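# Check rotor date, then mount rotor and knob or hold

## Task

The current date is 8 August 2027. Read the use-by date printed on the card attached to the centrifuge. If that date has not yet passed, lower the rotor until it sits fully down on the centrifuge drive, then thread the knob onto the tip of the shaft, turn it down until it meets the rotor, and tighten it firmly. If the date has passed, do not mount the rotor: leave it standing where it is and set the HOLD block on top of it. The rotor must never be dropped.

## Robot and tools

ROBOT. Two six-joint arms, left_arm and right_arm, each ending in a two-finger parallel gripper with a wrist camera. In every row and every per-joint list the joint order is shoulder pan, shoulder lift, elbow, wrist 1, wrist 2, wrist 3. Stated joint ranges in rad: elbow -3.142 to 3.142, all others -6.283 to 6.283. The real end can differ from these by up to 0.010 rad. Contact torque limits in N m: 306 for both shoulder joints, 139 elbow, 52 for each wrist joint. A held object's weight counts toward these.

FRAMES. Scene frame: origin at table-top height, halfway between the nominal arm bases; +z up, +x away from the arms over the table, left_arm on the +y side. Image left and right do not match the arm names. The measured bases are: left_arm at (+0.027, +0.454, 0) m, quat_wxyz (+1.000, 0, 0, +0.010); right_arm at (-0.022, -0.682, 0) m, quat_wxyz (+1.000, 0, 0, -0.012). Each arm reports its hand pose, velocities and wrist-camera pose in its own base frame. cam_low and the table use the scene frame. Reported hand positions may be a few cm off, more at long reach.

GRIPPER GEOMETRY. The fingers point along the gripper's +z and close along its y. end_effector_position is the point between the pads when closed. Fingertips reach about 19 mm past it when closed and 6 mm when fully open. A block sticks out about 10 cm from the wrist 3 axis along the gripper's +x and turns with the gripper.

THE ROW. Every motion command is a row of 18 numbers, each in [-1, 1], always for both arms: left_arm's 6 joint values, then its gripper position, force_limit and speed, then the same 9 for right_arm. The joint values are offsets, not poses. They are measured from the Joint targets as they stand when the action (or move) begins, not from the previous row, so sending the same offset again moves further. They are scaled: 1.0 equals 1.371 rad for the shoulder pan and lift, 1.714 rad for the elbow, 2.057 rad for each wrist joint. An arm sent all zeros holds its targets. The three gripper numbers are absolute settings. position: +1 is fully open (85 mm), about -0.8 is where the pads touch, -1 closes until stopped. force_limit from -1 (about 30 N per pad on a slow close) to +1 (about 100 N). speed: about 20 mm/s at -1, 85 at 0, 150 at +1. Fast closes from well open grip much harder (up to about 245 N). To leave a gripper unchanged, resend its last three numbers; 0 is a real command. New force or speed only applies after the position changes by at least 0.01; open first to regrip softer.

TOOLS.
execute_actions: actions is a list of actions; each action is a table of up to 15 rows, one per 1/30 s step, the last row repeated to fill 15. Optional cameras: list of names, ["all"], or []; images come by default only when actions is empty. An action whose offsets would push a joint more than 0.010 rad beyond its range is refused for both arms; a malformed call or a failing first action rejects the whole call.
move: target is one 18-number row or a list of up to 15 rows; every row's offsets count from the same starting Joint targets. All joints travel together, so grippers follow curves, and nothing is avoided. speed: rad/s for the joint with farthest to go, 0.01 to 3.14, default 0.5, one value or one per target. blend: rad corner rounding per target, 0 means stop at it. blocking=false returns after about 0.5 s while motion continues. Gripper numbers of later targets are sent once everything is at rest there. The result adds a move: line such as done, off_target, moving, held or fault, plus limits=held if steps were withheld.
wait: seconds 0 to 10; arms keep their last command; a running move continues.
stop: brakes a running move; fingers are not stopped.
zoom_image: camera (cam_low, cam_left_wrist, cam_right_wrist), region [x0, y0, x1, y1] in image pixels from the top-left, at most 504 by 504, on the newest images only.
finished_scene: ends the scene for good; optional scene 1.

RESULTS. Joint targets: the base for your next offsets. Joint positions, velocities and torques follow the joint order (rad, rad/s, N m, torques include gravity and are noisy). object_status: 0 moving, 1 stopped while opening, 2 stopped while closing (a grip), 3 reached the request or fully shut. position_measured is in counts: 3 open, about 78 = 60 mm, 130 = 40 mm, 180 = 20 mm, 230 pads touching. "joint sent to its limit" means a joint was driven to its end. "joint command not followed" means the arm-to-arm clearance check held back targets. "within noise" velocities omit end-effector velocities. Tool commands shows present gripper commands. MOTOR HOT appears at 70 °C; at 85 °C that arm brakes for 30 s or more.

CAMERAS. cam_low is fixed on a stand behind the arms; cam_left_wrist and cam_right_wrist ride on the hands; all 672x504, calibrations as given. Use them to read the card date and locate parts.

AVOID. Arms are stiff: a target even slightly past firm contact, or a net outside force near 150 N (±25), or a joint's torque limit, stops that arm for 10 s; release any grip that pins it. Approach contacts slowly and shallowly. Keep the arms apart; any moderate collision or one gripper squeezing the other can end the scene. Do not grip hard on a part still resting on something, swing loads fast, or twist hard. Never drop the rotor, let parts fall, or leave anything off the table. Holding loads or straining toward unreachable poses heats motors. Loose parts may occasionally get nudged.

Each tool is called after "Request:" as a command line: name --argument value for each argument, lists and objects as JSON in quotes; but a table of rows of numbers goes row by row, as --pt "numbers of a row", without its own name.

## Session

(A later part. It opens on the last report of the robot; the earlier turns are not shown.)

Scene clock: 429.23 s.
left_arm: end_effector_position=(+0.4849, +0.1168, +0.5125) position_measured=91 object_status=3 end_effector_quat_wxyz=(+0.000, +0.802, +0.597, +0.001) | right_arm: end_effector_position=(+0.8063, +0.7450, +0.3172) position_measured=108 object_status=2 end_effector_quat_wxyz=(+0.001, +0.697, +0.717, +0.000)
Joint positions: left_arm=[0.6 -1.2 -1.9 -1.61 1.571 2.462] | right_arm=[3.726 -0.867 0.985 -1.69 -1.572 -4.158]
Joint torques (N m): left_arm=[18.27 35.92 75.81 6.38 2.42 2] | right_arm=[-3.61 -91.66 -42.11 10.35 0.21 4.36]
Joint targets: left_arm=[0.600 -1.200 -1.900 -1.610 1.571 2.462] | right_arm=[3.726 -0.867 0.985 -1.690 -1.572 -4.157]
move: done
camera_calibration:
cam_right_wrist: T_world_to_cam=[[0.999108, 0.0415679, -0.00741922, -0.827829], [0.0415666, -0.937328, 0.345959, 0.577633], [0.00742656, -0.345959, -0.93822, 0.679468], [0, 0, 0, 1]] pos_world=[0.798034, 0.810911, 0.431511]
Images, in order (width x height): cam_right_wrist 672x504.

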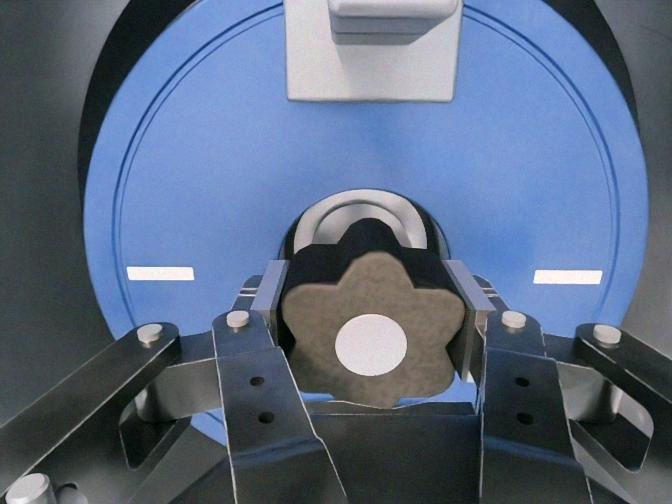

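Request:
move --pt "0 0 0 0 0 0 0.3 0 -0.8 0 0 0 0 0 0 0.7 0 0" --pt "0 0 0 0 0 0 0.3 0 -0.8 0 0 0 0 0 1 0.7 0 0" --speed 2 --cameras '["cam_right_wrist"]'

Request:
move --target '[-0.5327,-0.4064,0.2097,0.0951,0,-0.4954,0.3,0,-0.8,0,0,0,0,0,0.018,0.7,0,0]' --speed 0.7 --cameras '["all"]'

Scene clock: 434.10 s.
left_arm: end_effector_position=(+0.4849, +0.1168, +0.5125) position_measured=91 object_status=3 end_effector_quat_wxyz=(+0.000, +0.802, +0.597, +0.001) | right_arm: end_effector_position=(+0.8063, +0.7450, +0.3172) position_measured=41 object_status=3 end_effector_quat_wxyz=(+0.000, +0.974, -0.227, +0.001)
Joint positions: left_arm=[0.6 -1.2 -1.9 -1.61 1.571 2.462] | right_arm=[3.726 -0.867 0.985 -1.69 -1.572 -2.1]
Joint torques (N m): left_arm=[14.91 34.27 76.24 6.18 2.38 1.72] | right_arm=[-5.23 -77.88 -48.92 -10.67 -2.2 4.68]
Joint targets: left_arm=[0.600 -1.200 -1.900 -1.610 1.571 2.462] | right_arm=[3.726 -0.867 0.985 -1.690 -1.572 -2.100]
move: done
camera_calibration:
cam_right_wrist: T_world_to_cam=[[-0.430295, -0.902637, -0.00959486, 1.02883], [-0.849209, 0.401176, 0.343368, 0.299481], [-0.306087, 0.155898, -0.939152, 0.55867], [0, 0, 0, 1]] pos_world=[0.868024, 0.72142, 0.431715]
Images, in order (width x height): cam_right_wrist 672x504.

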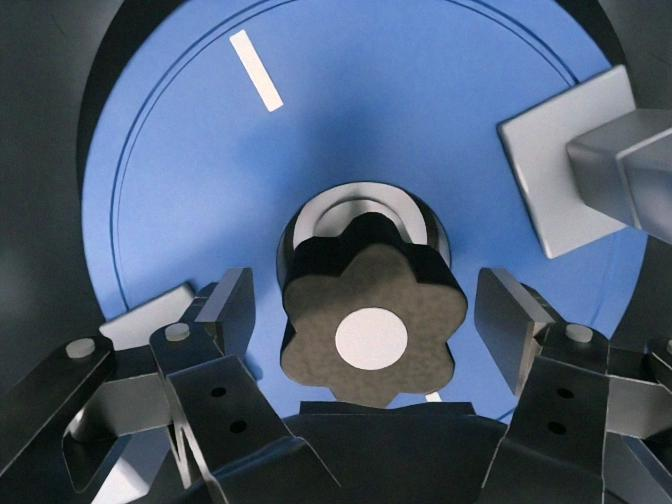

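Scene clock: 436.20 s.
left_arm: end_effector_position=(+0.7661, -0.2795, +0.4308) position_measured=91 object_status=3 end_effector_quat_wxyz=(+0.000, +0.708, +0.706, +0.000) | right_arm: end_effector_position=(+0.8063, +0.7450, +0.3172) position_measured=41 object_status=3 end_effector_quat_wxyz=(+0.000, +0.970, -0.245, +0.001)
Joint positions: left_arm=[-0.131 -1.757 -1.541 -1.415 1.571 1.443] | right_arm=[3.726 -0.867 0.985 -1.69 -1.572 -2.063]
Joint torques (N m): left_arm=[-9.31 76.15 94.36 6.74 2.42 -5.3] | right_arm=[-5.57 -78.74 -47.08 -9.31 -1.17 4.57]
Joint targets: left_arm=[-0.131 -1.757 -1.541 -1.414 1.571 1.443] | right_arm=[3.726 -0.867 0.985 -1.690 -1.572 -2.063]
move: done
camera_calibration:
cam_left_wrist: T_world_to_cam=[[0.999826, -0.00830205, -0.0167319, -0.7502], [-0.00196558, -0.937583, 0.347756, -0.391521], [-0.0185747, -0.347662, -0.937436, 0.451297], [0, 0, 0, 1]] pos_world=[0.757682, -0.216413, 0.546664]
cam_right_wrist: T_world_to_cam=[[-0.463573, -0.886006, -0.00970519, 1.04332], [-0.833691, 0.432439, 0.343447, 0.263629], [-0.300099, 0.167304, -0.939122, 0.54533], [0, 0, 0, 1]] pos_world=[0.867093, 0.719148, 0.431715]

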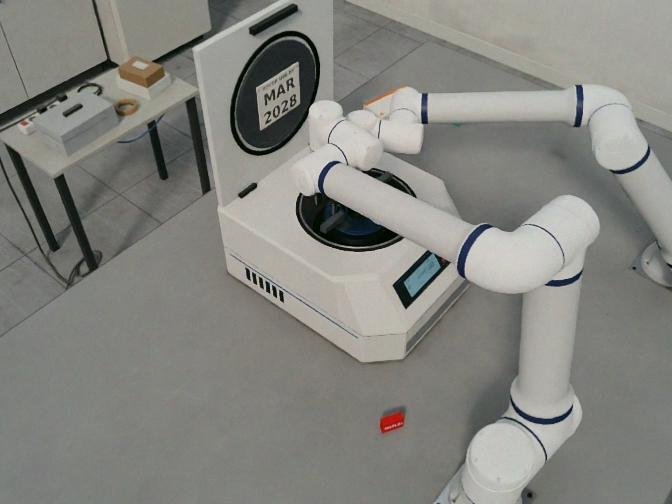

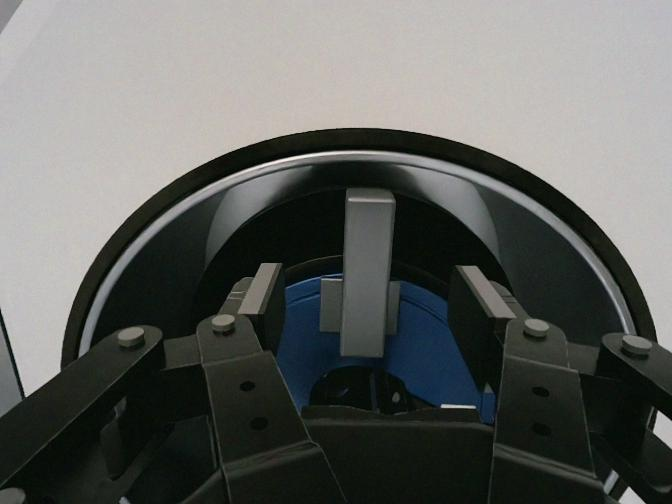

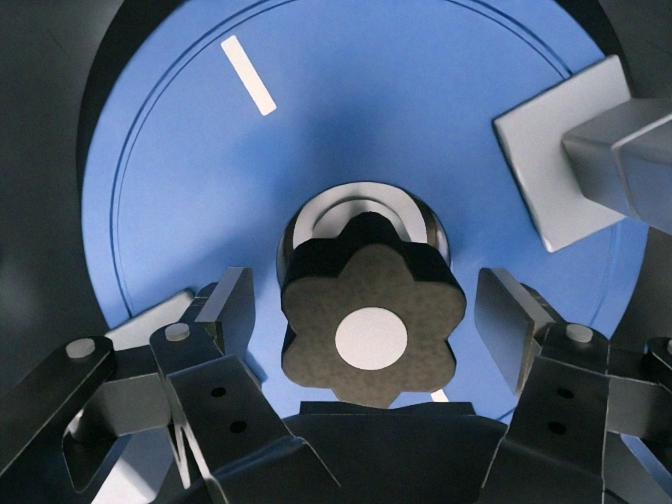

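Request:
move --pt "0 -0.0337 -0.0858 0.0939 0 0 0.3 0 -0.8 0 0 0 0 0 0 0.7 0 0" --pt "0 -0.0337 -0.0858 0.0939 0 0 -1 -0.5 -1 0 0 0 0 0 0 -1 -0.3 -0.8" --speed 0.15 --cameras '["cam_left_wrist","cam_right_wrist"]'

Scene clock: 439.93 s.
left_arm: end_effector_position=(+0.7663, -0.2796, +0.3181) position_measured=171 object_status=0 end_effector_quat_wxyz=(+0.000, +0.708, +0.706, +0.000) | right_arm: end_effector_position=(+0.8063, +0.7450, +0.3172) position_measured=108 object_status=2 end_effector_quat_wxyz=(+0.000, +0.970, -0.245, +0.001)
Joint positions: left_arm=[-0.131 -1.803 -1.688 -1.221 1.571 1.443] | right_arm=[3.726 -0.867 0.985 -1.69 -1.572 -2.063]
Joint torques (N m): left_arm=[7.66 77.66 63.82 1.86 2.55 -3.92] | right_arm=[-7.31 -77.81 -43.26 -7.02 0.97 3.07]
Joint targets: left_arm=[-0.131 -1.803 -1.688 -1.221 1.571 1.443] | right_arm=[3.726 -0.867 0.985 -1.690 -1.572 -2.063]
move: done
camera_calibration:
cam_left_wrist: T_world_to_cam=[[0.999824, -0.00824155, -0.016861, -0.752217], [-0.00186398, -0.937584, 0.347754, -0.352593], [-0.0186747, -0.347662, -0.937434, 0.345658], [0, 0, 0, 1]] pos_world=[0.757882, -0.216613, 0.433964]
cam_right_wrist: T_world_to_cam=[[-0.463573, -0.886006, -0.00970519, 1.04332], [-0.833691, 0.432439, 0.343447, 0.263629], [-0.300099, 0.167304, -0.939122, 0.54533], [0, 0, 0, 1]] pos_world=[0.867093, 0.719148, 0.431715]
Images, in order (width x height): cam_left_wrist 672x504, cam_right_wrist 672x504.

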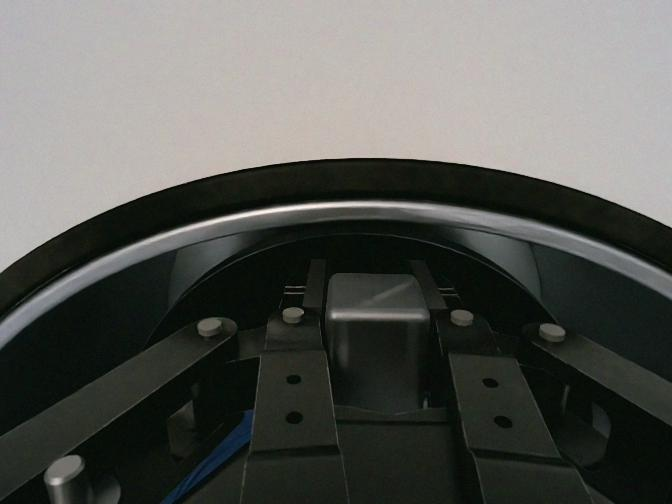

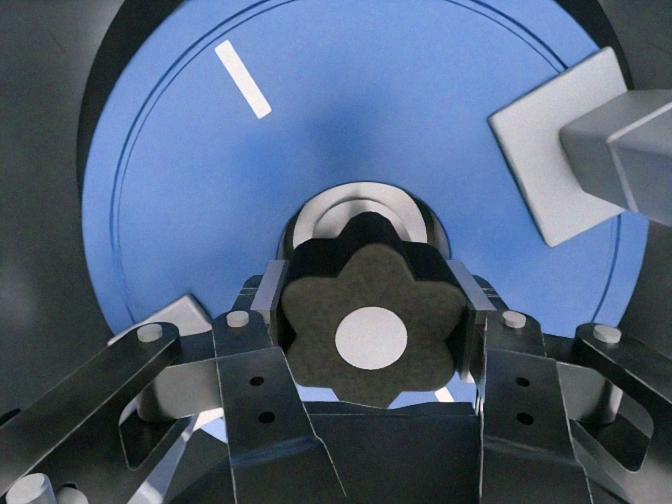

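Request:
move --target '[0,0,0,0,0,0,-1,-0.5,-1,0,0,0,0,0,0.15,-1,-0.3,-0.8]' --speed 0.4

Request:
move --target '[0,0,0,0,0,0,-1,-0.5,-1,0,0,0,0,0,0.25,-1,-0.3,-0.8]' --speed 0.5

Request:
move --target '[0,0,0,0,0,0,-1,-0.5,-1,0,0,0,0,0,0.25,-1,-0.3,-0.8]' --speed 0.5 --cameras '["cam_right_wrist"]'

Scene clock: 441.47 s.
left_arm: end_effector_position=(+0.7663, -0.2796, +0.3181) position_measured=171 object_status=2 end_effector_quat_wxyz=(+0.000, +0.708, +0.706, +0.000) | right_arm: end_effector_position=(+0.8063, +0.7450, +0.3172) position_measured=108 object_status=2 end_effector_quat_wxyz=(+0.000, +0.920, -0.391, +0.001)
Joint positions: left_arm=[-0.131 -1.803 -1.688 -1.221 1.571 1.443] | right_arm=[3.726 -0.867 0.985 -1.69 -1.572 -1.755]
Joint torques (N m): left_arm=[10.8 81.25 68.02 0.58 2.42 -0.09] | right_arm=[-8.45 -80.22 -41.87 -6.07 0.46 5.04]
Joint targets: left_arm=[-0.131 -1.803 -1.688 -1.221 1.571 1.443] | right_arm=[3.726 -0.867 0.985 -1.690 -1.572 -1.755]
move: done

Scene clock: 443.07 s.
left_arm: end_effector_position=(+0.7663, -0.2796, +0.3181) position_measured=171 object_status=2 end_effector_quat_wxyz=(+0.000, +0.708, +0.706, +0.000) | right_arm: end_effector_position=(+0.8063, +0.7450, +0.3172) position_measured=108 object_status=2 end_effector_quat_wxyz=(+0.000, +0.791, -0.612, +0.001)
Joint positions: left_arm=[-0.131 -1.803 -1.688 -1.221 1.571 1.443] | right_arm=[3.726 -0.867 0.985 -1.69 -1.572 -1.24]
Joint torques (N m): left_arm=[7.93 82.36 72.25 0.46 2.53 2.69] | right_arm=[-7.87 -93.31 -40.36 2.6 -0.94 4.54]
Joint targets: left_arm=[-0.131 -1.803 -1.688 -1.221 1.571 1.443] | right_arm=[3.726 -0.867 0.985 -1.690 -1.572 -1.240]
move: done

Scene clock: 444.67 s.
left_arm: end_effector_position=(+0.7663, -0.2796, +0.3181) position_measured=171 object_status=2 end_effector_quat_wxyz=(+0.000, +0.708, +0.706, +0.000) | right_arm: end_effector_position=(+0.8063, +0.7450, +0.3172) position_measured=109 object_status=2 end_effector_quat_wxyz=(+0.001, -0.609, +0.793, -0.001)
Joint positions: left_arm=[-0.131 -1.803 -1.688 -1.221 1.572 1.443] | right_arm=[3.726 -0.867 0.985 -1.69 -1.572 -0.726]
Joint torques (N m): left_arm=[-15.94 85.63 75.87 0.49 -3.9 2.47] | right_arm=[-10.14 -107.37 -38.69 9.76 -2.27 7.05]
Joint targets: left_arm=[-0.131 -1.803 -1.688 -1.221 1.571 1.443] | right_arm=[3.726 -0.867 0.985 -1.690 -1.572 -0.726]
move: done
camera_calibration:
cam_right_wrist: T_world_to_cam=[[-0.969286, 0.245676, -0.0113308, 0.608463], [0.2268, 0.91073, 0.345155, -0.948297], [0.0951157, 0.331983, -0.938477, 0.10368], [0, 0, 0, 1]] pos_world=[0.794987, 0.679738, 0.431505]
Images, in order (width x height): cam_right_wrist 672x504.

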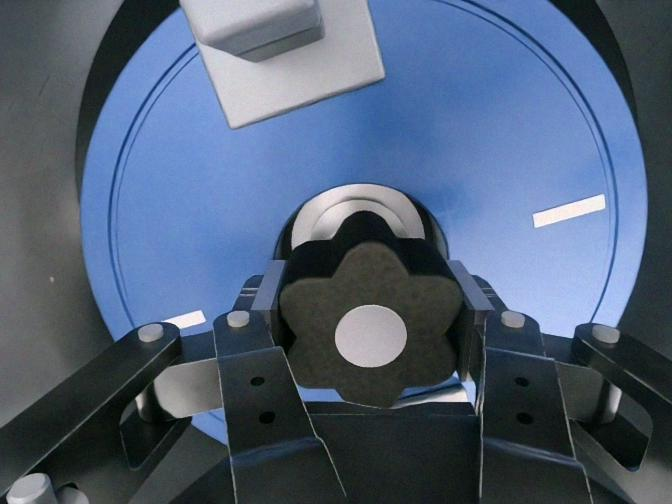

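Request:
move --target '[0,0,0,0,0,0,-1,-0.5,-1,0,0,0,0,0,0.2,-1,-0.3,-0.8]' --speed 0.4

Request:
move --target '[0,0,0,0,0,0,-1,-0.5,-1,0,0,0,0,0,0.2,-1,-0.3,-0.8]' --speed 0.4 --cameras '["cam_right_wrist"]'

Scene clock: 446.60 s.
left_arm: end_effector_position=(+0.7663, -0.2796, +0.3181) position_measured=171 object_status=2 end_effector_quat_wxyz=(+0.000, +0.708, +0.706, +0.000) | right_arm: end_effector_position=(+0.8063, +0.7450, +0.3172) position_measured=109 object_status=2 end_effector_quat_wxyz=(+0.001, -0.434, +0.901, -0.001)
Joint positions: left_arm=[-0.131 -1.803 -1.688 -1.221 1.571 1.443] | right_arm=[3.725 -0.867 0.985 -1.69 -1.572 -0.315]
Joint torques (N m): left_arm=[-23.91 89 78.24 0.69 -4.72 2.93] | right_arm=[0.83 -110.23 -37.3 20.91 -1.64 7.45]
Joint targets: left_arm=[-0.131 -1.803 -1.688 -1.221 1.571 1.443] | right_arm=[3.726 -0.867 0.985 -1.690 -1.572 -0.315]
move: done

Scene clock: 448.20 s.
left_arm: end_effector_position=(+0.7663, -0.2796, +0.3181) position_measured=171 object_status=2 end_effector_quat_wxyz=(+0.000, +0.708, +0.706, +0.000) | right_arm: end_effector_position=(+0.8063, +0.7450, +0.3172) position_measured=109 object_status=2 end_effector_quat_wxyz=(+0.001, -0.241, +0.970, -0.001)
Joint positions: left_arm=[-0.131 -1.803 -1.688 -1.221 1.571 1.443] | right_arm=[3.725 -0.867 0.985 -1.69 -1.572 0.097]
Joint torques (N m): left_arm=[-22.44 93.17 77.95 1.02 -4.77 2.65] | right_arm=[15.85 -112.36 -35.36 21.42 1.58 8.36]
Joint targets: left_arm=[-0.131 -1.803 -1.688 -1.221 1.571 1.443] | right_arm=[3.726 -0.867 0.985 -1.690 -1.572 0.097]
move: done
camera_calibration:
cam_right_wrist: T_world_to_cam=[[-0.478995, 0.877751, -0.0108507, -0.257847], [0.821604, 0.452639, 0.346533, -1.08701], [0.309081, 0.157073, -0.937975, 0.0614232], [0, 0, 0, 1]] pos_world=[0.750601, 0.708701, 0.431501]
Images, in order (width x height): cam_right_wrist 672x504.

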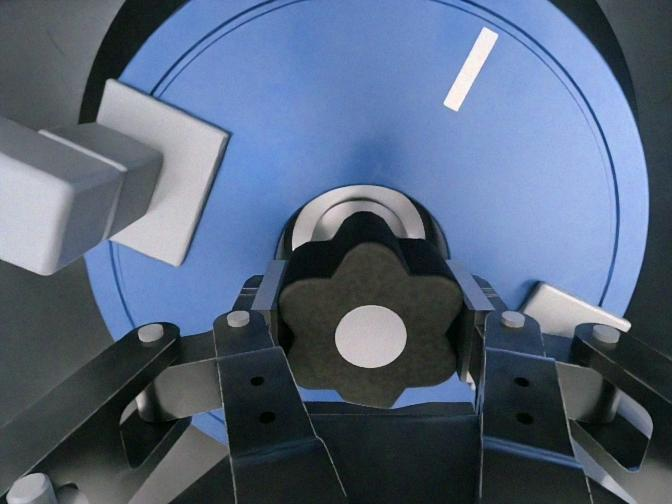

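Request:
move --pt "0 0 0 0 0 0 -1 -0.5 -1 0 0 0 0 0 0 0.6 0 0" --pt "0 0 0 0 0 0 -1 -0.5 -1 0 0.0005 0.0024 -0.0024 0 -1.0 0.6 0 0" --speed 2.5

Request:
move --pt "0 0 0 0 0 0 -1 -0.5 -1 0 0 0 0 0 -0.0182 0.6 0 0" --pt "0 0 0 0 0 0 -1 -0.5 -1 0 0 0 0 0 -0.0182 -1 -0.2 -0.8" --speed 1 --cameras '["cam_right_wrist"]'

Request:
move --target '[0,0,0,0,0,0,-1,-0.5,-1,0,0,0,0,0,0.6,-1,-0.2,-0.8]' --speed 0.9

Request:
move --target '[0,0,0,0,0,0,-1,-0.5,-1,0,0,0,0,0,0.6,-1,-0.2,-0.8]' --speed 0.9 --cameras '["cam_right_wrist"]'

Scene clock: 450.93 s.
left_arm: end_effector_position=(+0.7663, -0.2796, +0.3182) position_measured=171 object_status=2 end_effector_quat_wxyz=(+0.000, +0.708, +0.706, +0.000) | right_arm: end_effector_position=(+0.8063, +0.7450, +0.3143) position_measured=53 object_status=3 end_effector_quat_wxyz=(+0.000, +0.956, -0.294, +0.001)
Joint positions: left_arm=[-0.131 -1.803 -1.688 -1.221 1.571 1.443] | right_arm=[3.725 -0.866 0.989 -1.695 -1.572 -1.96]
Joint torques (N m): left_arm=[-23.44 80.8 78.52 6.07 -4.75 2.94] | right_arm=[-14.15 -76.97 -32.01 -11.59 -2.44 -4.8]
Joint targets: left_arm=[-0.131 -1.803 -1.688 -1.221 1.571 1.443] | right_arm=[3.726 -0.866 0.989 -1.695 -1.572 -1.960]
move: done

Scene clock: 452.63 s.
left_arm: end_effector_position=(+0.7663, -0.2796, +0.3182) position_measured=171 object_status=2 end_effector_quat_wxyz=(+0.000, +0.708, +0.706, +0.000) | right_arm: end_effector_position=(+0.8063, +0.7450, +0.3143) position_measured=108 object_status=2 end_effector_quat_wxyz=(+0.000, +0.961, -0.276, +0.001)
Joint positions: left_arm=[-0.131 -1.803 -1.688 -1.221 1.571 1.443] | right_arm=[3.725 -0.866 0.989 -1.695 -1.572 -1.998]
Joint torques (N m): left_arm=[-23.89 72.98 78.18 6.21 -4.41 3.01] | right_arm=[-13.71 -77.97 -32.33 -10.2 -1.88 -4.29]
Joint targets: left_arm=[-0.131 -1.803 -1.688 -1.221 1.571 1.443] | right_arm=[3.726 -0.866 0.989 -1.695 -1.572 -1.998]
move: done
camera_calibration:
cam_right_wrist: T_world_to_cam=[[-0.52051, -0.853797, -0.00997632, 1.06532], [-0.803712, 0.485964, 0.343346, 0.200643], [-0.2883, 0.186733, -0.939156, 0.518526], [0, 0, 0, 1]] pos_world=[0.865257, 0.715232, 0.428714]
Images, in order (width x height): cam_right_wrist 672x504.

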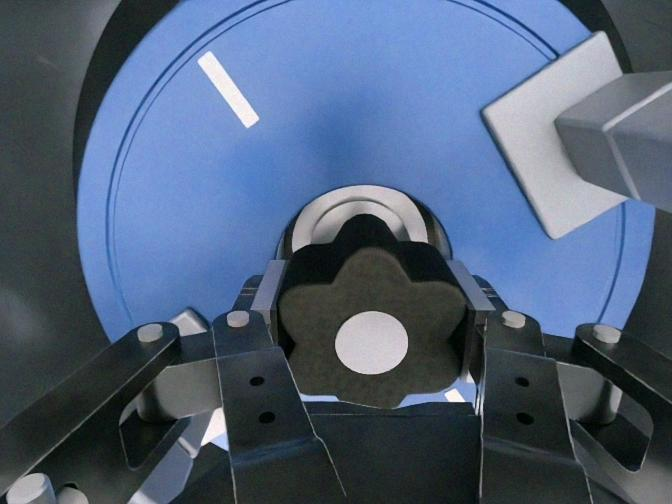

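Scene clock: 454.70 s.
left_arm: end_effector_position=(+0.7663, -0.2796, +0.3181) position_measured=171 object_status=2 end_effector_quat_wxyz=(+0.000, +0.708, +0.706, +0.000) | right_arm: end_effector_position=(+0.8063, +0.7450, +0.3142) position_measured=108 object_status=2 end_effector_quat_wxyz=(+0.001, -0.624, +0.782, -0.001)
Joint positions: left_arm=[-0.131 -1.803 -1.688 -1.221 1.571 1.443] | right_arm=[3.725 -0.866 0.989 -1.695 -1.572 -0.764]
Joint torques (N m): left_arm=[-22.8 68.84 77.64 4.83 -4.32 2.53] | right_arm=[4.26 -103.31 -35.11 2.96 -0.41 5.35]
Joint targets: left_arm=[-0.131 -1.803 -1.688 -1.221 1.571 1.443] | right_arm=[3.726 -0.866 0.989 -1.695 -1.572 -0.763]
move: done

Scene clock: 456.77 s.
left_arm: end_effector_position=(+0.7663, -0.2796, +0.3181) position_measured=171 object_status=2 end_effector_quat_wxyz=(+0.000, +0.708, +0.706, +0.000) | right_arm: end_effector_position=(+0.8063, +0.7450, +0.3142) position_measured=108 object_status=2 end_effector_quat_wxyz=(+0.001, -0.057, +0.998, +0.000)
Joint positions: left_arm=[-0.131 -1.803 -1.688 -1.221 1.571 1.443] | right_arm=[3.725 -0.866 0.989 -1.695 -1.572 0.471]
Joint torques (N m): left_arm=[-24.03 74.38 77.53 2.19 -4.14 2.65] | right_arm=[29.62 -133.16 -43.7 11.14 4.84 7.37]
Joint targets: left_arm=[-0.131 -1.803 -1.688 -1.221 1.571 1.443] | right_arm=[3.726 -0.866 0.989 -1.695 -1.572 0.471]
move: done
camera_calibration:
cam_right_wrist: T_world_to_cam=[[-0.125258, 0.992072, -0.0102064, -0.628519], [0.93, 0.120991, 0.347076, -0.926535], [0.345559, 0.033982, -0.937782, 0.12075], [0, 0, 0, 1]] pos_world=[0.741224, 0.731535, 0.428401]
Images, in order (width x height): cam_right_wrist 672x504.

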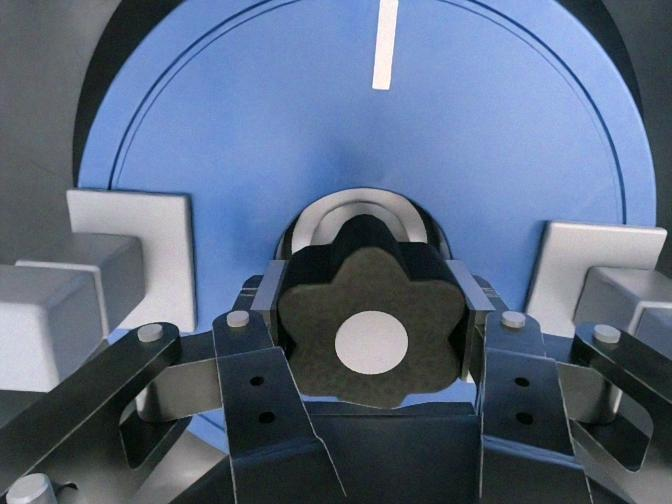

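Request:
move --pt "0 0 0 0 0 0 -1 -0.5 -1 0 0 0 0 0 0 0.55 0 0" --pt "0 0 0 0 0 0 -1 -0.5 -1 -0.0002 0.0002 0.001 -0.001 0 -0.9 0.55 0 0" --speed 2.5

Request:
move --pt "0 0 0 0 0 0 -1 -0.5 -1 0 0 0 0 0 -0.627 0.55 0 0" --pt "0 0 0 0 0 0 -1 -0.5 -1 0 0 0 0 0 -0.627 -1 -0.2 -0.8" --speed 2 --cameras '["cam_right_wrist"]'

Request:
move --target '[0,0,0,0,0,0,-1,-0.5,-1,0,0.0001,0.0006,-0.0006,0,0.88,-1,-0.2,-0.8]' --speed 1.5

Request:
move --target '[0,0,0,0,0,0,-1,-0.5,-1,0,0.0001,0.0006,-0.0006,0,0.88,-1,-0.2,-0.8]' --speed 1.5 --cameras '["cam_right_wrist"]'

Scene clock: 459.77 s.
left_arm: end_effector_position=(+0.7663, -0.2796, +0.3181) position_measured=171 object_status=2 end_effector_quat_wxyz=(+0.000, +0.708, +0.706, +0.000) | right_arm: end_effector_position=(+0.8065, +0.7448, +0.3130) position_measured=59 object_status=3 end_effector_quat_wxyz=(+0.000, +0.832, -0.555, +0.001)
Joint positions: left_arm=[-0.131 -1.803 -1.688 -1.221 1.571 1.443] | right_arm=[3.725 -0.866 0.991 -1.697 -1.572 -1.38]
Joint torques (N m): left_arm=[-23.09 82.57 75.93 6.12 -3.98 3.09] | right_arm=[-15.22 -77.66 -31.91 -11.53 -2.69 -4.96]
Joint targets: left_arm=[-0.131 -1.803 -1.688 -1.221 1.571 1.443] | right_arm=[3.725 -0.866 0.991 -1.697 -1.572 -1.381]
move: done

Scene clock: 462.17 s.
left_arm: end_effector_position=(+0.7663, -0.2796, +0.3181) position_measured=171 object_status=2 end_effector_quat_wxyz=(+0.000, +0.708, +0.706, +0.000) | right_arm: end_effector_position=(+0.8066, +0.7447, +0.3130) position_measured=107 object_status=2 end_effector_quat_wxyz=(+0.000, +0.998, +0.056, +0.001)
Joint positions: left_arm=[-0.131 -1.803 -1.688 -1.221 1.571 1.443] | right_arm=[3.725 -0.866 0.991 -1.697 -1.572 -2.67]
Joint torques (N m): left_arm=[-20.07 90.6 77.3 6.19 -4.05 2.6] | right_arm=[-5.08 -77.49 -33.09 -11.2 -0.62 -4.09]
Joint targets: left_arm=[-0.131 -1.803 -1.688 -1.221 1.571 1.443] | right_arm=[3.725 -0.866 0.991 -1.697 -1.572 -2.670]
move: done
camera_calibration:
cam_right_wrist: T_world_to_cam=[[0.124548, -0.992177, -0.00856202, 0.647471], [-0.931501, -0.119895, 0.34341, 0.755732], [-0.34175, -0.0347956, -0.939147, 0.725552], [0, 0, 0, 1]] pos_world=[0.871282, 0.75826, 0.427417]
Images, in order (width x height): cam_right_wrist 672x504.

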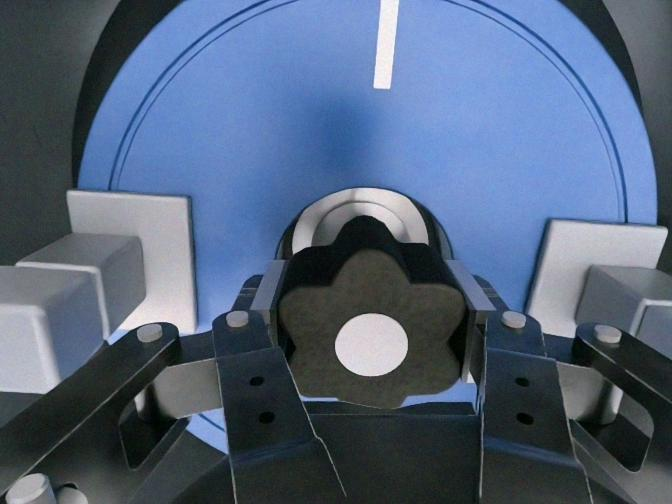

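Scene clock: 464.20 s.
left_arm: end_effector_position=(+0.7663, -0.2796, +0.3181) position_measured=171 object_status=2 end_effector_quat_wxyz=(+0.000, +0.708, +0.706, +0.000) | right_arm: end_effector_position=(+0.8065, +0.7448, +0.3123) position_measured=107 object_status=2 end_effector_quat_wxyz=(+0.001, -0.661, +0.751, -0.001)
Joint positions: left_arm=[-0.131 -1.803 -1.688 -1.221 1.571 1.443] | right_arm=[3.725 -0.866 0.992 -1.698 -1.572 -0.86]
Joint torques (N m): left_arm=[-23.86 94.82 76.61 5.3 -3.72 2.56] | right_arm=[14.56 -80.62 -29.74 -5.79 1.18 4.67]
Joint targets: left_arm=[-0.131 -1.803 -1.688 -1.221 1.571 1.443] | right_arm=[3.725 -0.866 0.992 -1.698 -1.572 -0.860]
move: done

Scene clock: 466.23 s.
left_arm: end_effector_position=(+0.7663, -0.2796, +0.3181) position_measured=171 object_status=2 end_effector_quat_wxyz=(+0.000, +0.708, +0.706, +0.000) | right_arm: end_effector_position=(+0.8065, +0.7448, +0.3116) position_measured=107 object_status=2 end_effector_quat_wxyz=(+0.001, +0.182, +0.983, +0.000)
Joint positions: left_arm=[-0.131 -1.803 -1.688 -1.221 1.571 1.443] | right_arm=[3.725 -0.866 0.993 -1.699 -1.572 0.95]
Joint torques (N m): left_arm=[-23.24 92.71 75.87 4.64 -3.93 2.91] | right_arm=[22.9 -84.37 -32.46 -7.79 2.31 5.66]
Joint targets: left_arm=[-0.131 -1.803 -1.688 -1.221 1.571 1.443] | right_arm=[3.725 -0.866 0.993 -1.699 -1.572 0.950]
move: done
camera_calibration:
cam_right_wrist: T_world_to_cam=[[0.346637, 0.937956, -0.00903679, -0.968976], [0.880681, -0.322124, 0.347328, -0.556067], [0.322867, -0.128355, -0.9377, 0.257461], [0, 0, 0, 1]] pos_world=[0.742476, 0.76278, 0.425802]
Images, in order (width x height): cam_right_wrist 672x504.

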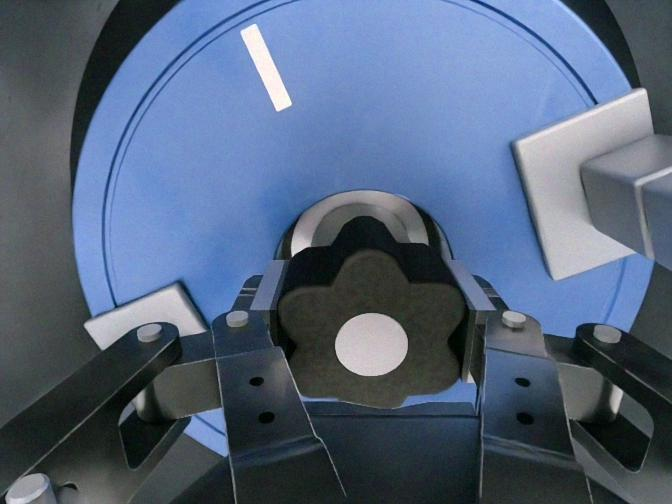

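Request:
move --pt "0 0 0 0 0 0 -1 -0.5 -1 0 0 0 0 0 0 0.5 0 0.5" --pt "0 0 0 0 0 0 -1 -0.5 -1 0 0 0 0 0 -0.88 0.5 0 0.5" --speed 3

Request:
move --pt "0 0 0 0 0 0 -1 -0.5 -1 0 0 0 0 0 -0.88 0.5 0 0.5" --pt "0 0 0 0 0 0 -1 -0.5 -1 0 0 0 0 0 -0.88 -1 -0.2 -0.5" --speed 3

Request:
move --target '[0,0,0,0,0,0,-1,-0.5,-1,0,0.0001,0.0006,-0.0006,0,0.88,-1,-0.2,-0.5]' --speed 1.8

Request:
move --target '[0,0,0,0,0,0,-1,-0.5,-1,0,0.0001,0.0006,-0.0006,0,0.88,-1,-0.2,-0.5]' --speed 1.8 --cameras '["cam_right_wrist"]'

Request:
move --pt "0 0 0 0 0 0 -1 -0.5 -1 0 0 0 0 0 0 0.5 0 0.5" --pt "0 0 0 0 0 0 -1 -0.5 -1 0 0 0 0 0 -0.88 0.5 0 0.5" --speed 3

Request:
move --pt "0 0 0 0 0 0 -1 -0.5 -1 0 0 0 0 0 -0.88 0.5 0 0.5" --pt "0 0 0 0 0 0 -1 -0.5 -1 0 0 0 0 0 -0.88 -1 -0.2 -0.5" --speed 3

Request:
move --target '[0,0,0,0,0,0,-1,-0.5,-1,0,0.0001,0.0006,-0.0006,0,0.88,-1,-0.2,-0.5]' --speed 1.8

Request:
move --target '[0,0,0,0,0,0,-1,-0.5,-1,0,0.0001,0.0006,-0.0006,0,0.88,-1,-0.2,-0.5]' --speed 1.8 --cameras '["cam_right_wrist"]'

Scene clock: 469.33 s.
left_arm: end_effector_position=(+0.7663, -0.2796, +0.3181) position_measured=171 object_status=2 end_effector_quat_wxyz=(+0.000, +0.708, +0.706, +0.000) | right_arm: end_effector_position=(+0.8065, +0.7448, +0.3116) position_measured=66 object_status=3 end_effector_quat_wxyz=(+0.001, -0.661, +0.751, -0.001)
Joint positions: left_arm=[-0.131 -1.803 -1.688 -1.221 1.571 1.443] | right_arm=[3.725 -0.866 0.993 -1.699 -1.572 -0.86]
Joint torques (N m): left_arm=[-18.62 92.74 75.21 4.38 -3.72 2.55] | right_arm=[-14.93 -93.94 -49.44 -7.89 -2.86 -4.57]
Joint targets: left_arm=[-0.131 -1.803 -1.688 -1.221 1.571 1.443] | right_arm=[3.725 -0.866 0.993 -1.699 -1.572 -0.860]
move: done

Scene clock: 471.57 s.
left_arm: end_effector_position=(+0.7663, -0.2796, +0.3181) position_measured=171 object_status=2 end_effector_quat_wxyz=(+0.000, +0.708, +0.706, +0.000) | right_arm: end_effector_position=(+0.8066, +0.7446, +0.3118) position_measured=97 object_status=2 end_effector_quat_wxyz=(+0.000, +0.998, +0.056, +0.001)
Joint positions: left_arm=[-0.131 -1.803 -1.688 -1.221 1.571 1.443] | right_arm=[3.725 -0.866 0.993 -1.699 -1.573 -2.67]
Joint torques (N m): left_arm=[-22.28 94.9 75.05 3.27 -3.59 2.45] | right_arm=[-1.44 -86.25 -44.8 -7.79 2.71 -4.92]
Joint targets: left_arm=[-0.131 -1.803 -1.688 -1.221 1.571 1.443] | right_arm=[3.725 -0.866 0.993 -1.699 -1.572 -2.670]
move: done

Scene clock: 473.43 s.
left_arm: end_effector_position=(+0.7663, -0.2796, +0.3181) position_measured=171 object_status=2 end_effector_quat_wxyz=(+0.000, +0.708, +0.706, +0.000) | right_arm: end_effector_position=(+0.8065, +0.7448, +0.3109) position_measured=97 object_status=2 end_effector_quat_wxyz=(+0.001, -0.661, +0.751, -0.001)
Joint positions: left_arm=[-0.131 -1.803 -1.688 -1.221 1.571 1.443] | right_arm=[3.725 -0.866 0.994 -1.701 -1.572 -0.86]
Joint torques (N m): left_arm=[-19.28 93.77 75.88 3.07 -3.05 2.41] | right_arm=[2.92 -85.05 -25.28 1.2 -0.81 5.6]
Joint targets: left_arm=[-0.131 -1.803 -1.688 -1.221 1.571 1.443] | right_arm=[3.725 -0.866 0.994 -1.701 -1.572 -0.860]
move: done

Scene clock: 475.30 s.
left_arm: end_effector_position=(+0.7663, -0.2797, +0.3181) position_measured=171 object_status=2 end_effector_quat_wxyz=(+0.000, +0.708, +0.706, +0.000) | right_arm: end_effector_position=(+0.8065, +0.7448, +0.3102) position_measured=108 object_status=2 end_effector_quat_wxyz=(+0.001, +0.182, +0.983, +0.000)
Joint positions: left_arm=[-0.131 -1.803 -1.688 -1.221 1.571 1.443] | right_arm=[3.725 -0.865 0.995 -1.702 -1.573 0.95]
Joint torques (N m): left_arm=[-11.69 76.35 78.34 -0.87 -3.22 2.66] | right_arm=[-8.28 -76.22 -35.92 -12.93 1.99 8.05]
Joint targets: left_arm=[-0.131 -1.803 -1.688 -1.221 1.571 1.443] | right_arm=[3.725 -0.865 0.995 -1.702 -1.572 0.950]
move: done
camera_calibration:
cam_right_wrist: T_world_to_cam=[[0.346533, 0.937995, -0.00900648, -0.968919], [0.880646, -0.322009, 0.347524, -0.555603], [0.323076, -0.12836, -0.937628, 0.255904], [0, 0, 0, 1]] pos_world=[0.742376, 0.76278, 0.424302]
Images, in order (width x height): cam_right_wrist 672x504.

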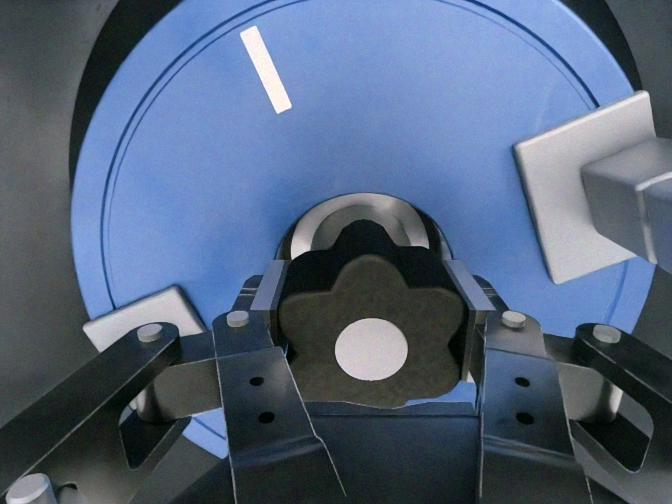

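Scene clock: 477.57 s.
left_arm: end_effector_position=(+0.7663, -0.2796, +0.3181) position_measured=171 object_status=2 end_effector_quat_wxyz=(+0.000, +0.708, +0.706, +0.000) | right_arm: end_effector_position=(+0.8065, +0.7448, +0.3102) position_measured=66 object_status=3 end_effector_quat_wxyz=(+0.001, -0.661, +0.751, -0.001)
Joint positions: left_arm=[-0.131 -1.803 -1.688 -1.221 1.571 1.443] | right_arm=[3.725 -0.865 0.995 -1.702 -1.572 -0.86]
Joint torques (N m): left_arm=[-1.29 88.36 79.15 5.17 -2.95 2.48] | right_arm=[-14.26 -99.98 -47.85 -2.08 -2.94 -5.23]
Joint targets: left_arm=[-0.131 -1.803 -1.688 -1.221 1.571 1.443] | right_arm=[3.725 -0.865 0.995 -1.702 -1.572 -0.860]
move: done

Scene clock: 479.80 s.
left_arm: end_effector_position=(+0.7663, -0.2796, +0.3181) position_measured=171 object_status=2 end_effector_quat_wxyz=(+0.000, +0.708, +0.706, +0.000) | right_arm: end_effector_position=(+0.8066, +0.7446, +0.3104) position_measured=97 object_status=2 end_effector_quat_wxyz=(+0.000, +0.998, +0.056, +0.001)
Joint positions: left_arm=[-0.131 -1.803 -1.688 -1.221 1.571 1.443] | right_arm=[3.725 -0.866 0.995 -1.701 -1.573 -2.67]
Joint torques (N m): left_arm=[-5.38 95.48 81.09 5.1 -2.81 2.72] | right_arm=[2.46 -75.75 -46.38 -15.81 3.37 -4.97]
Joint targets: left_arm=[-0.131 -1.803 -1.688 -1.221 1.571 1.443] | right_arm=[3.725 -0.865 0.995 -1.702 -1.572 -2.670]
move: done

Scene clock: 481.53 s.
left_arm: end_effector_position=(+0.7745, -0.2801, +0.3185) position_measured=171 object_status=2 end_effector_quat_wxyz=(+0.008, +0.708, +0.706, +0.007) | right_arm: end_effector_position=(+0.8066, +0.7447, +0.3095) position_measured=109 object_status=2 end_effector_quat_wxyz=(-0.001, +0.748, -0.664, +0.001)
Joint positions: left_arm=[-0.13 -1.808 -1.686 -1.197 1.571 1.443] | right_arm=[3.725 -0.865 0.996 -1.703 -1.572 -1.106]
Joint torques (N m): left_arm=[4.36 88.52 76.23 5.53 0.8 -0.39] | right_arm=[-1.38 -97.12 -41 6.41 0.5 4.34]
Joint targets: left_arm=[-0.130 -1.808 -1.686 -1.197 1.571 1.443] | right_arm=[3.725 -0.865 0.996 -1.703 -1.572 -1.106]
Tool commands: left_gripper/position=-1.0 left_gripper/force_limit=-0.498039 left_gripper/speed=-1.0 right_gripper/position=-1.0 right_gripper/force_limit=-0.2 right_gripper/speed=-0.5
FORCE FAULT: contact force on the left arm reached its limit, and that arm stopped. The contact can be on any part of that arm, not only on its tool. That arm's remaining commands of this call were not run. That arm is still stopped at the end of this call. That arm stays stopped for about 9 more seconds. Until then a move that you send moves the other arm only, and its call returns only when the move has ended. Once the stop has ended, the next robot result says so. If the stop ends while you think or write, that arm runs what you send next, counted from new Joint targets: where its joints stand when the stop ends. While its stop runs, that arm takes no new command, but its gripper still runs the gripper command that each later call begins with. Until it ends, the stop uses up actions while you think or wait. An arm that is not stopped still takes commands.
move: fault (left_arm), off_target (right_arm; braked at the fault stop of left_arm); left_arm: the wrist 1 is farthest, 0.024 rad from its target; right_arm: the wrist 3 is farthest, 0.246 rad from its target

not run: an earlier result of this reply reported a stop or a fault. Calls in your next reply go to the robot.

Request:
wait --seconds 9.2 --cameras '["all"]'

Request:
zoom_image --camera "cam_right_wrist" --region '[256, 170, 466, 420]'

Scene clock: 491.07 s.
left_arm: end_effector_position=(+0.7745, -0.2801, +0.3185) position_measured=171 object_status=2 end_effector_quat_wxyz=(+0.008, +0.708, +0.706, +0.007) | right_arm: end_effector_position=(+0.8065, +0.7448, +0.3096) position_measured=109 object_status=2 end_effector_quat_wxyz=(-0.001, +0.748, -0.664, +0.001)
Joint positions: left_arm=[-0.13 -1.808 -1.686 -1.197 1.571 1.443] | right_arm=[3.725 -0.865 0.996 -1.703 -1.572 -1.106]
Joint torques (N m): left_arm=[6.15 90.86 76.38 5.06 1.05 -0.1] | right_arm=[16.3 -99.95 -41.51 9.92 2.05 3.07]
Joint targets: left_arm=[-0.130 -1.808 -1.686 -1.197 1.571 1.443] | right_arm=[3.725 -0.865 0.996 -1.703 -1.572 -1.106]
Tool commands: left_gripper/position=-1.0 left_gripper/force_limit=-0.498039 left_gripper/speed=-1.0 right_gripper/position=-1.0 right_gripper/force_limit=-0.2 right_gripper/speed=-0.5
FORCE FAULT, CONTINUED: the left arm's stop, for the force fault that an earlier result reported, is over. The rest of the stop counts as 19 of the actions that you can send in this scene. That arm's target is now where it stood when the stop ended, not its last command. That arm accepts commands again.
wait: 9.20 s; at rest from the start
camera_calibration:
cam_left_wrist: T_world_to_cam=[[0.999962, -0.00755483, 0.00424196, -0.767127], [-0.00856204, -0.936618, 0.350247, -0.348432], [0.00132704, -0.35027, -0.936648, 0.329549], [0, 0, 0, 1]] pos_world=[0.763678, -0.216713, 0.433962]
cam_right_wrist: T_world_to_cam=[[-0.991366, -0.130608, -0.0116089, 0.906742], [-0.12658, 0.930161, 0.344641, -0.674808], [-0.0342146, 0.343135, -0.938663, 0.192628], [0, 0, 0, 1]] pos_world=[0.820087, 0.68001, 0.423906]

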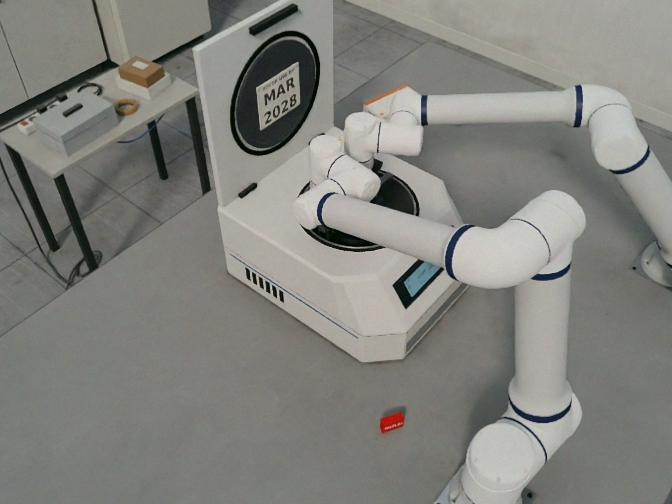

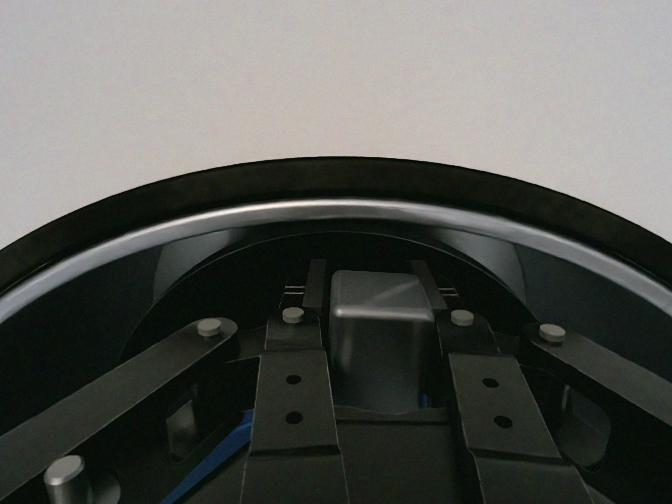

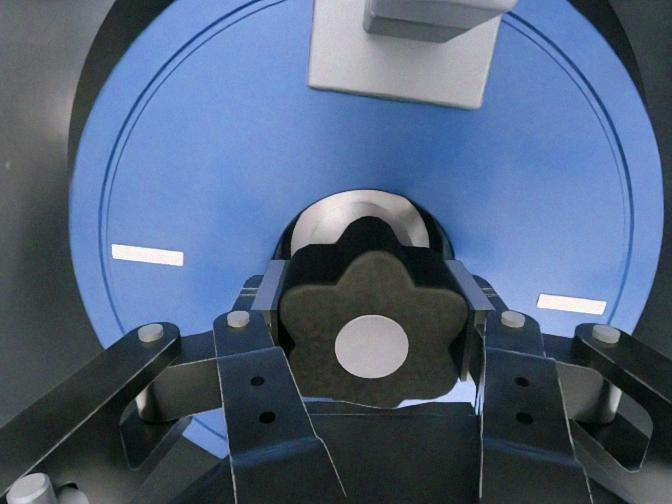

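Scaled by 2.016.

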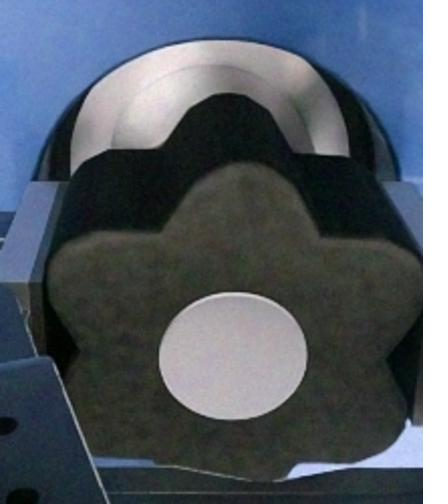

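Request:
move --pt "0 0 0 0 0 0 -1 -0.5 -1 0 0 0 0 0 0 0.4 0.5 0" --pt "0 0 0 0 0 0 -1 -0.5 -1 0 0 0 0 0 0 -1 0.8 -0.9" --speed 0.5

Request:
move --target '[0,0,0,0,0,0,-1,-0.5,-1,0,0,0,0,0,0.04,-1,0.8,-0.9]' --speed 0.2

Request:
move --target '[0,0,0,0,0,0,-1,-0.5,-1,0,0,0,0,0,0.04,-1,0.8,-0.9]' --speed 0.2 --cameras '["cam_right_wrist"]'

Scene clock: 493.10 s.
left_arm: end_effector_position=(+0.7745, -0.2801, +0.3185) position_measured=171 object_status=2 end_effector_quat_wxyz=(+0.008, +0.708, +0.706, +0.007) | right_arm: end_effector_position=(+0.8066, +0.7447, +0.3097) position_measured=110 object_status=0 end_effector_quat_wxyz=(-0.001, +0.748, -0.664, +0.001)
Joint positions: left_arm=[-0.13 -1.808 -1.686 -1.197 1.571 1.443] | right_arm=[3.725 -0.865 0.995 -1.703 -1.572 -1.106]
Joint torques (N m): left_arm=[4.88 90.99 75.15 9.4 0.53 -0.18] | right_arm=[0.04 -84.63 -37.22 11.04 -0.81 2.26]
Joint targets: left_arm=[-0.130 -1.808 -1.686 -1.197 1.571 1.443] | right_arm=[3.725 -0.865 0.996 -1.703 -1.572 -1.106]
move: done

Scene clock: 494.00 s.
left_arm: end_effector_position=(+0.7746, -0.2801, +0.3185) position_measured=171 object_status=2 end_effector_quat_wxyz=(+0.008, +0.708, +0.706, +0.007) | right_arm: end_effector_position=(+0.8064, +0.7449, +0.3096) position_measured=110 object_status=2 end_effector_quat_wxyz=(-0.001, +0.720, -0.694, +0.001)
Joint positions: left_arm=[-0.13 -1.808 -1.686 -1.197 1.571 1.443] | right_arm=[3.725 -0.865 0.995 -1.703 -1.572 -1.024]
Joint torques (N m): left_arm=[4.82 106.15 76.09 -5.01 1.02 0.43] | right_arm=[-12.86 -83.18 -25.15 11.7 -4.62 17.28]
Joint targets: left_arm=[-0.130 -1.808 -1.686 -1.197 1.571 1.443] | right_arm=[3.725 -0.865 0.996 -1.703 -1.572 -1.023]
move: done

Scene clock: 494.90 s.
left_arm: end_effector_position=(+0.7746, -0.2802, +0.3185) position_measured=171 object_status=2 end_effector_quat_wxyz=(+0.008, +0.708, +0.706, +0.007) | right_arm: end_effector_position=(+0.8065, +0.7449, +0.3096) position_measured=110 object_status=2 end_effector_quat_wxyz=(-0.001, +0.691, -0.723, +0.001)
Joint positions: left_arm=[-0.13 -1.808 -1.686 -1.197 1.571 1.443] | right_arm=[3.725 -0.865 0.995 -1.703 -1.572 -0.941]
Joint torques (N m): left_arm=[6.27 134.18 53.63 -12.47 2.76 0.08] | right_arm=[-41.59 -96.56 -13.67 36.53 -11.74 29.61]
Joint targets: left_arm=[-0.130 -1.808 -1.686 -1.197 1.571 1.443] | right_arm=[3.725 -0.865 0.996 -1.703 -1.572 -0.941]
move: done
camera_calibration:
cam_right_wrist: T_world_to_cam=[[-0.99938, 0.0331814, -0.0117562, 0.791285], [0.0270878, 0.938146, 0.345179, -0.805018], [0.0224826, 0.344647, -0.938463, 0.145692], [0, 0, 0, 1]] pos_world=[0.809325, 0.678756, 0.423904]
Images, in order (width x height): cam_right_wrist 672x504.

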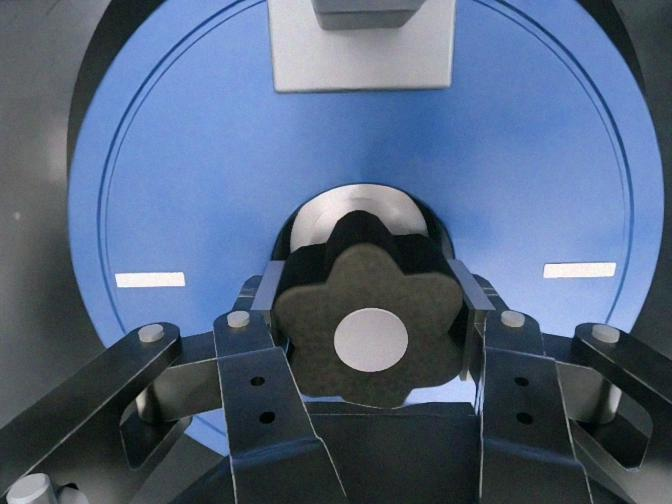

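Request:
move --pt "0 0 0 0 0 0 -1 -0.5 -1 0 0 0 0 0 -0.06 -1 0.8 -0.9" --pt "0 0 0 0 0 0 -1 -0.5 -1 0 0 0 0 0 -0.06 0.6 0 -0.5" --speed 0.2

Request:
move --pt "0 0 0 0 0 0 0.3 0 -0.5 0 0 0 0 0 0 0.6 0 -0.5" --pt "0 0 0 0 0 0 0.3 0 -0.5 0 -0.0074 -0.0817 0.072 0 0 0.6 0 -0.5" --pt "0 0.0337 0.0858 -0.0939 0 0 0.3 0 -0.5 -0.169 -0.446 0.3914 -0.0297 0 0 0.6 0 -0.5" --speed '[0.2,0.3,0.6]' --cameras '["all"]'

Scene clock: 497.20 s.
left_arm: end_effector_position=(+0.7745, -0.2801, +0.3185) position_measured=171 object_status=2 end_effector_quat_wxyz=(+0.008, +0.708, +0.706, +0.007) | right_arm: end_effector_position=(+0.8065, +0.7448, +0.3096) position_measured=53 object_status=0 end_effector_quat_wxyz=(-0.001, +0.734, -0.679, +0.001)
Joint positions: left_arm=[-0.13 -1.808 -1.686 -1.197 1.571 1.443] | right_arm=[3.725 -0.865 0.996 -1.703 -1.572 -1.065]
Joint torques (N m): left_arm=[6.99 92.54 90.09 4.25 -2.65 -0.16] | right_arm=[7.8 -81.33 -50.13 -11.5 1.57 -0.73]
Joint targets: left_arm=[-0.130 -1.808 -1.686 -1.197 1.571 1.443] | right_arm=[3.725 -0.865 0.996 -1.703 -1.572 -1.065]
move: done

Scene clock: 500.97 s.
left_arm: end_effector_position=(+0.7747, -0.2802, +0.4312) position_measured=91 object_status=3 end_effector_quat_wxyz=(+0.008, +0.708, +0.706, +0.007) | right_arm: end_effector_position=(+0.6312, +0.4204, +0.4205) position_measured=53 object_status=3 end_effector_quat_wxyz=(+0.001, -0.650, +0.760, -0.001)
Joint positions: left_arm=[-0.13 -1.762 -1.539 -1.39 1.571 1.443] | right_arm=[3.494 -1.477 1.666 -1.764 -1.572 -1.065]
Joint torques (N m): left_arm=[5.85 101.61 93.71 1.6 2.51 0.15] | right_arm=[-15.89 -59.99 -30.28 -11.46 -1.7 3.54]
Joint targets: left_arm=[-0.130 -1.762 -1.539 -1.390 1.571 1.443] | right_arm=[3.493 -1.477 1.667 -1.764 -1.572 -1.065]
move: done
camera_calibration:
cam_left_wrist: T_world_to_cam=[[0.999962, -0.00751978, 0.00433561, -0.767749], [-0.00856202, -0.936619, 0.350246, -0.387998], [0.00142704, -0.35027, -0.936648, 0.434997], [0, 0, 0, 1]] pos_world=[0.763778, -0.216813, 0.546662]
cam_right_wrist: T_world_to_cam=[[-0.989862, 0.141415, -0.0132321, 0.577305], [0.128188, 0.929613, 0.345526, -0.594514], [0.0611632, 0.340327, -0.938316, 0.342891], [0, 0, 0, 1]] pos_world=[0.62669, 0.354333, 0.534799]

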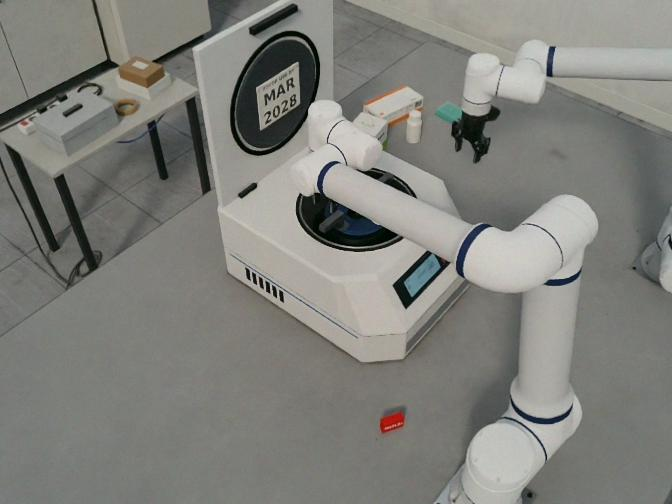

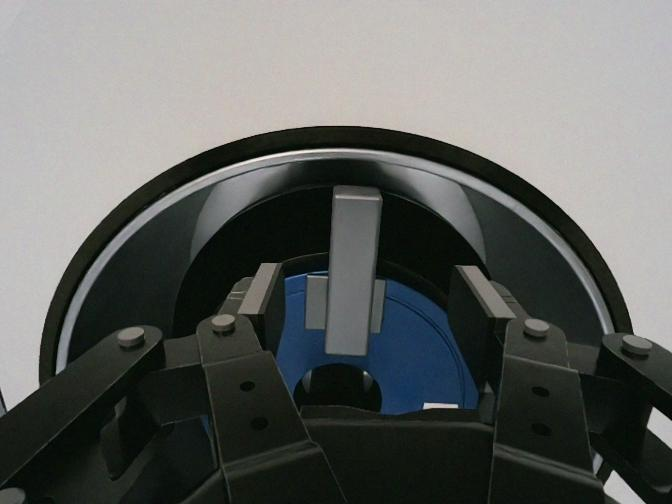

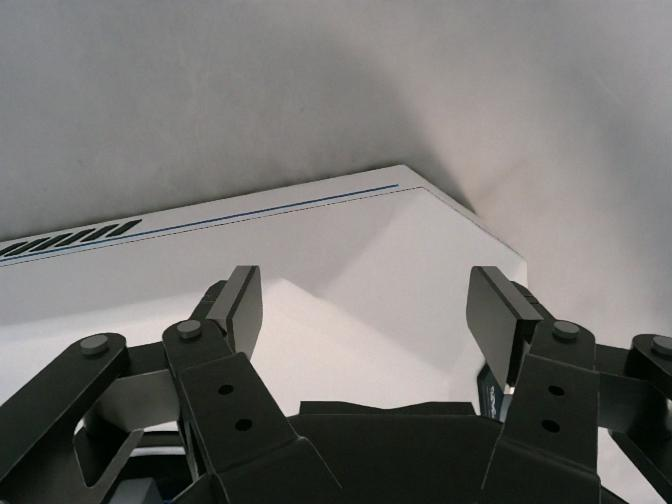

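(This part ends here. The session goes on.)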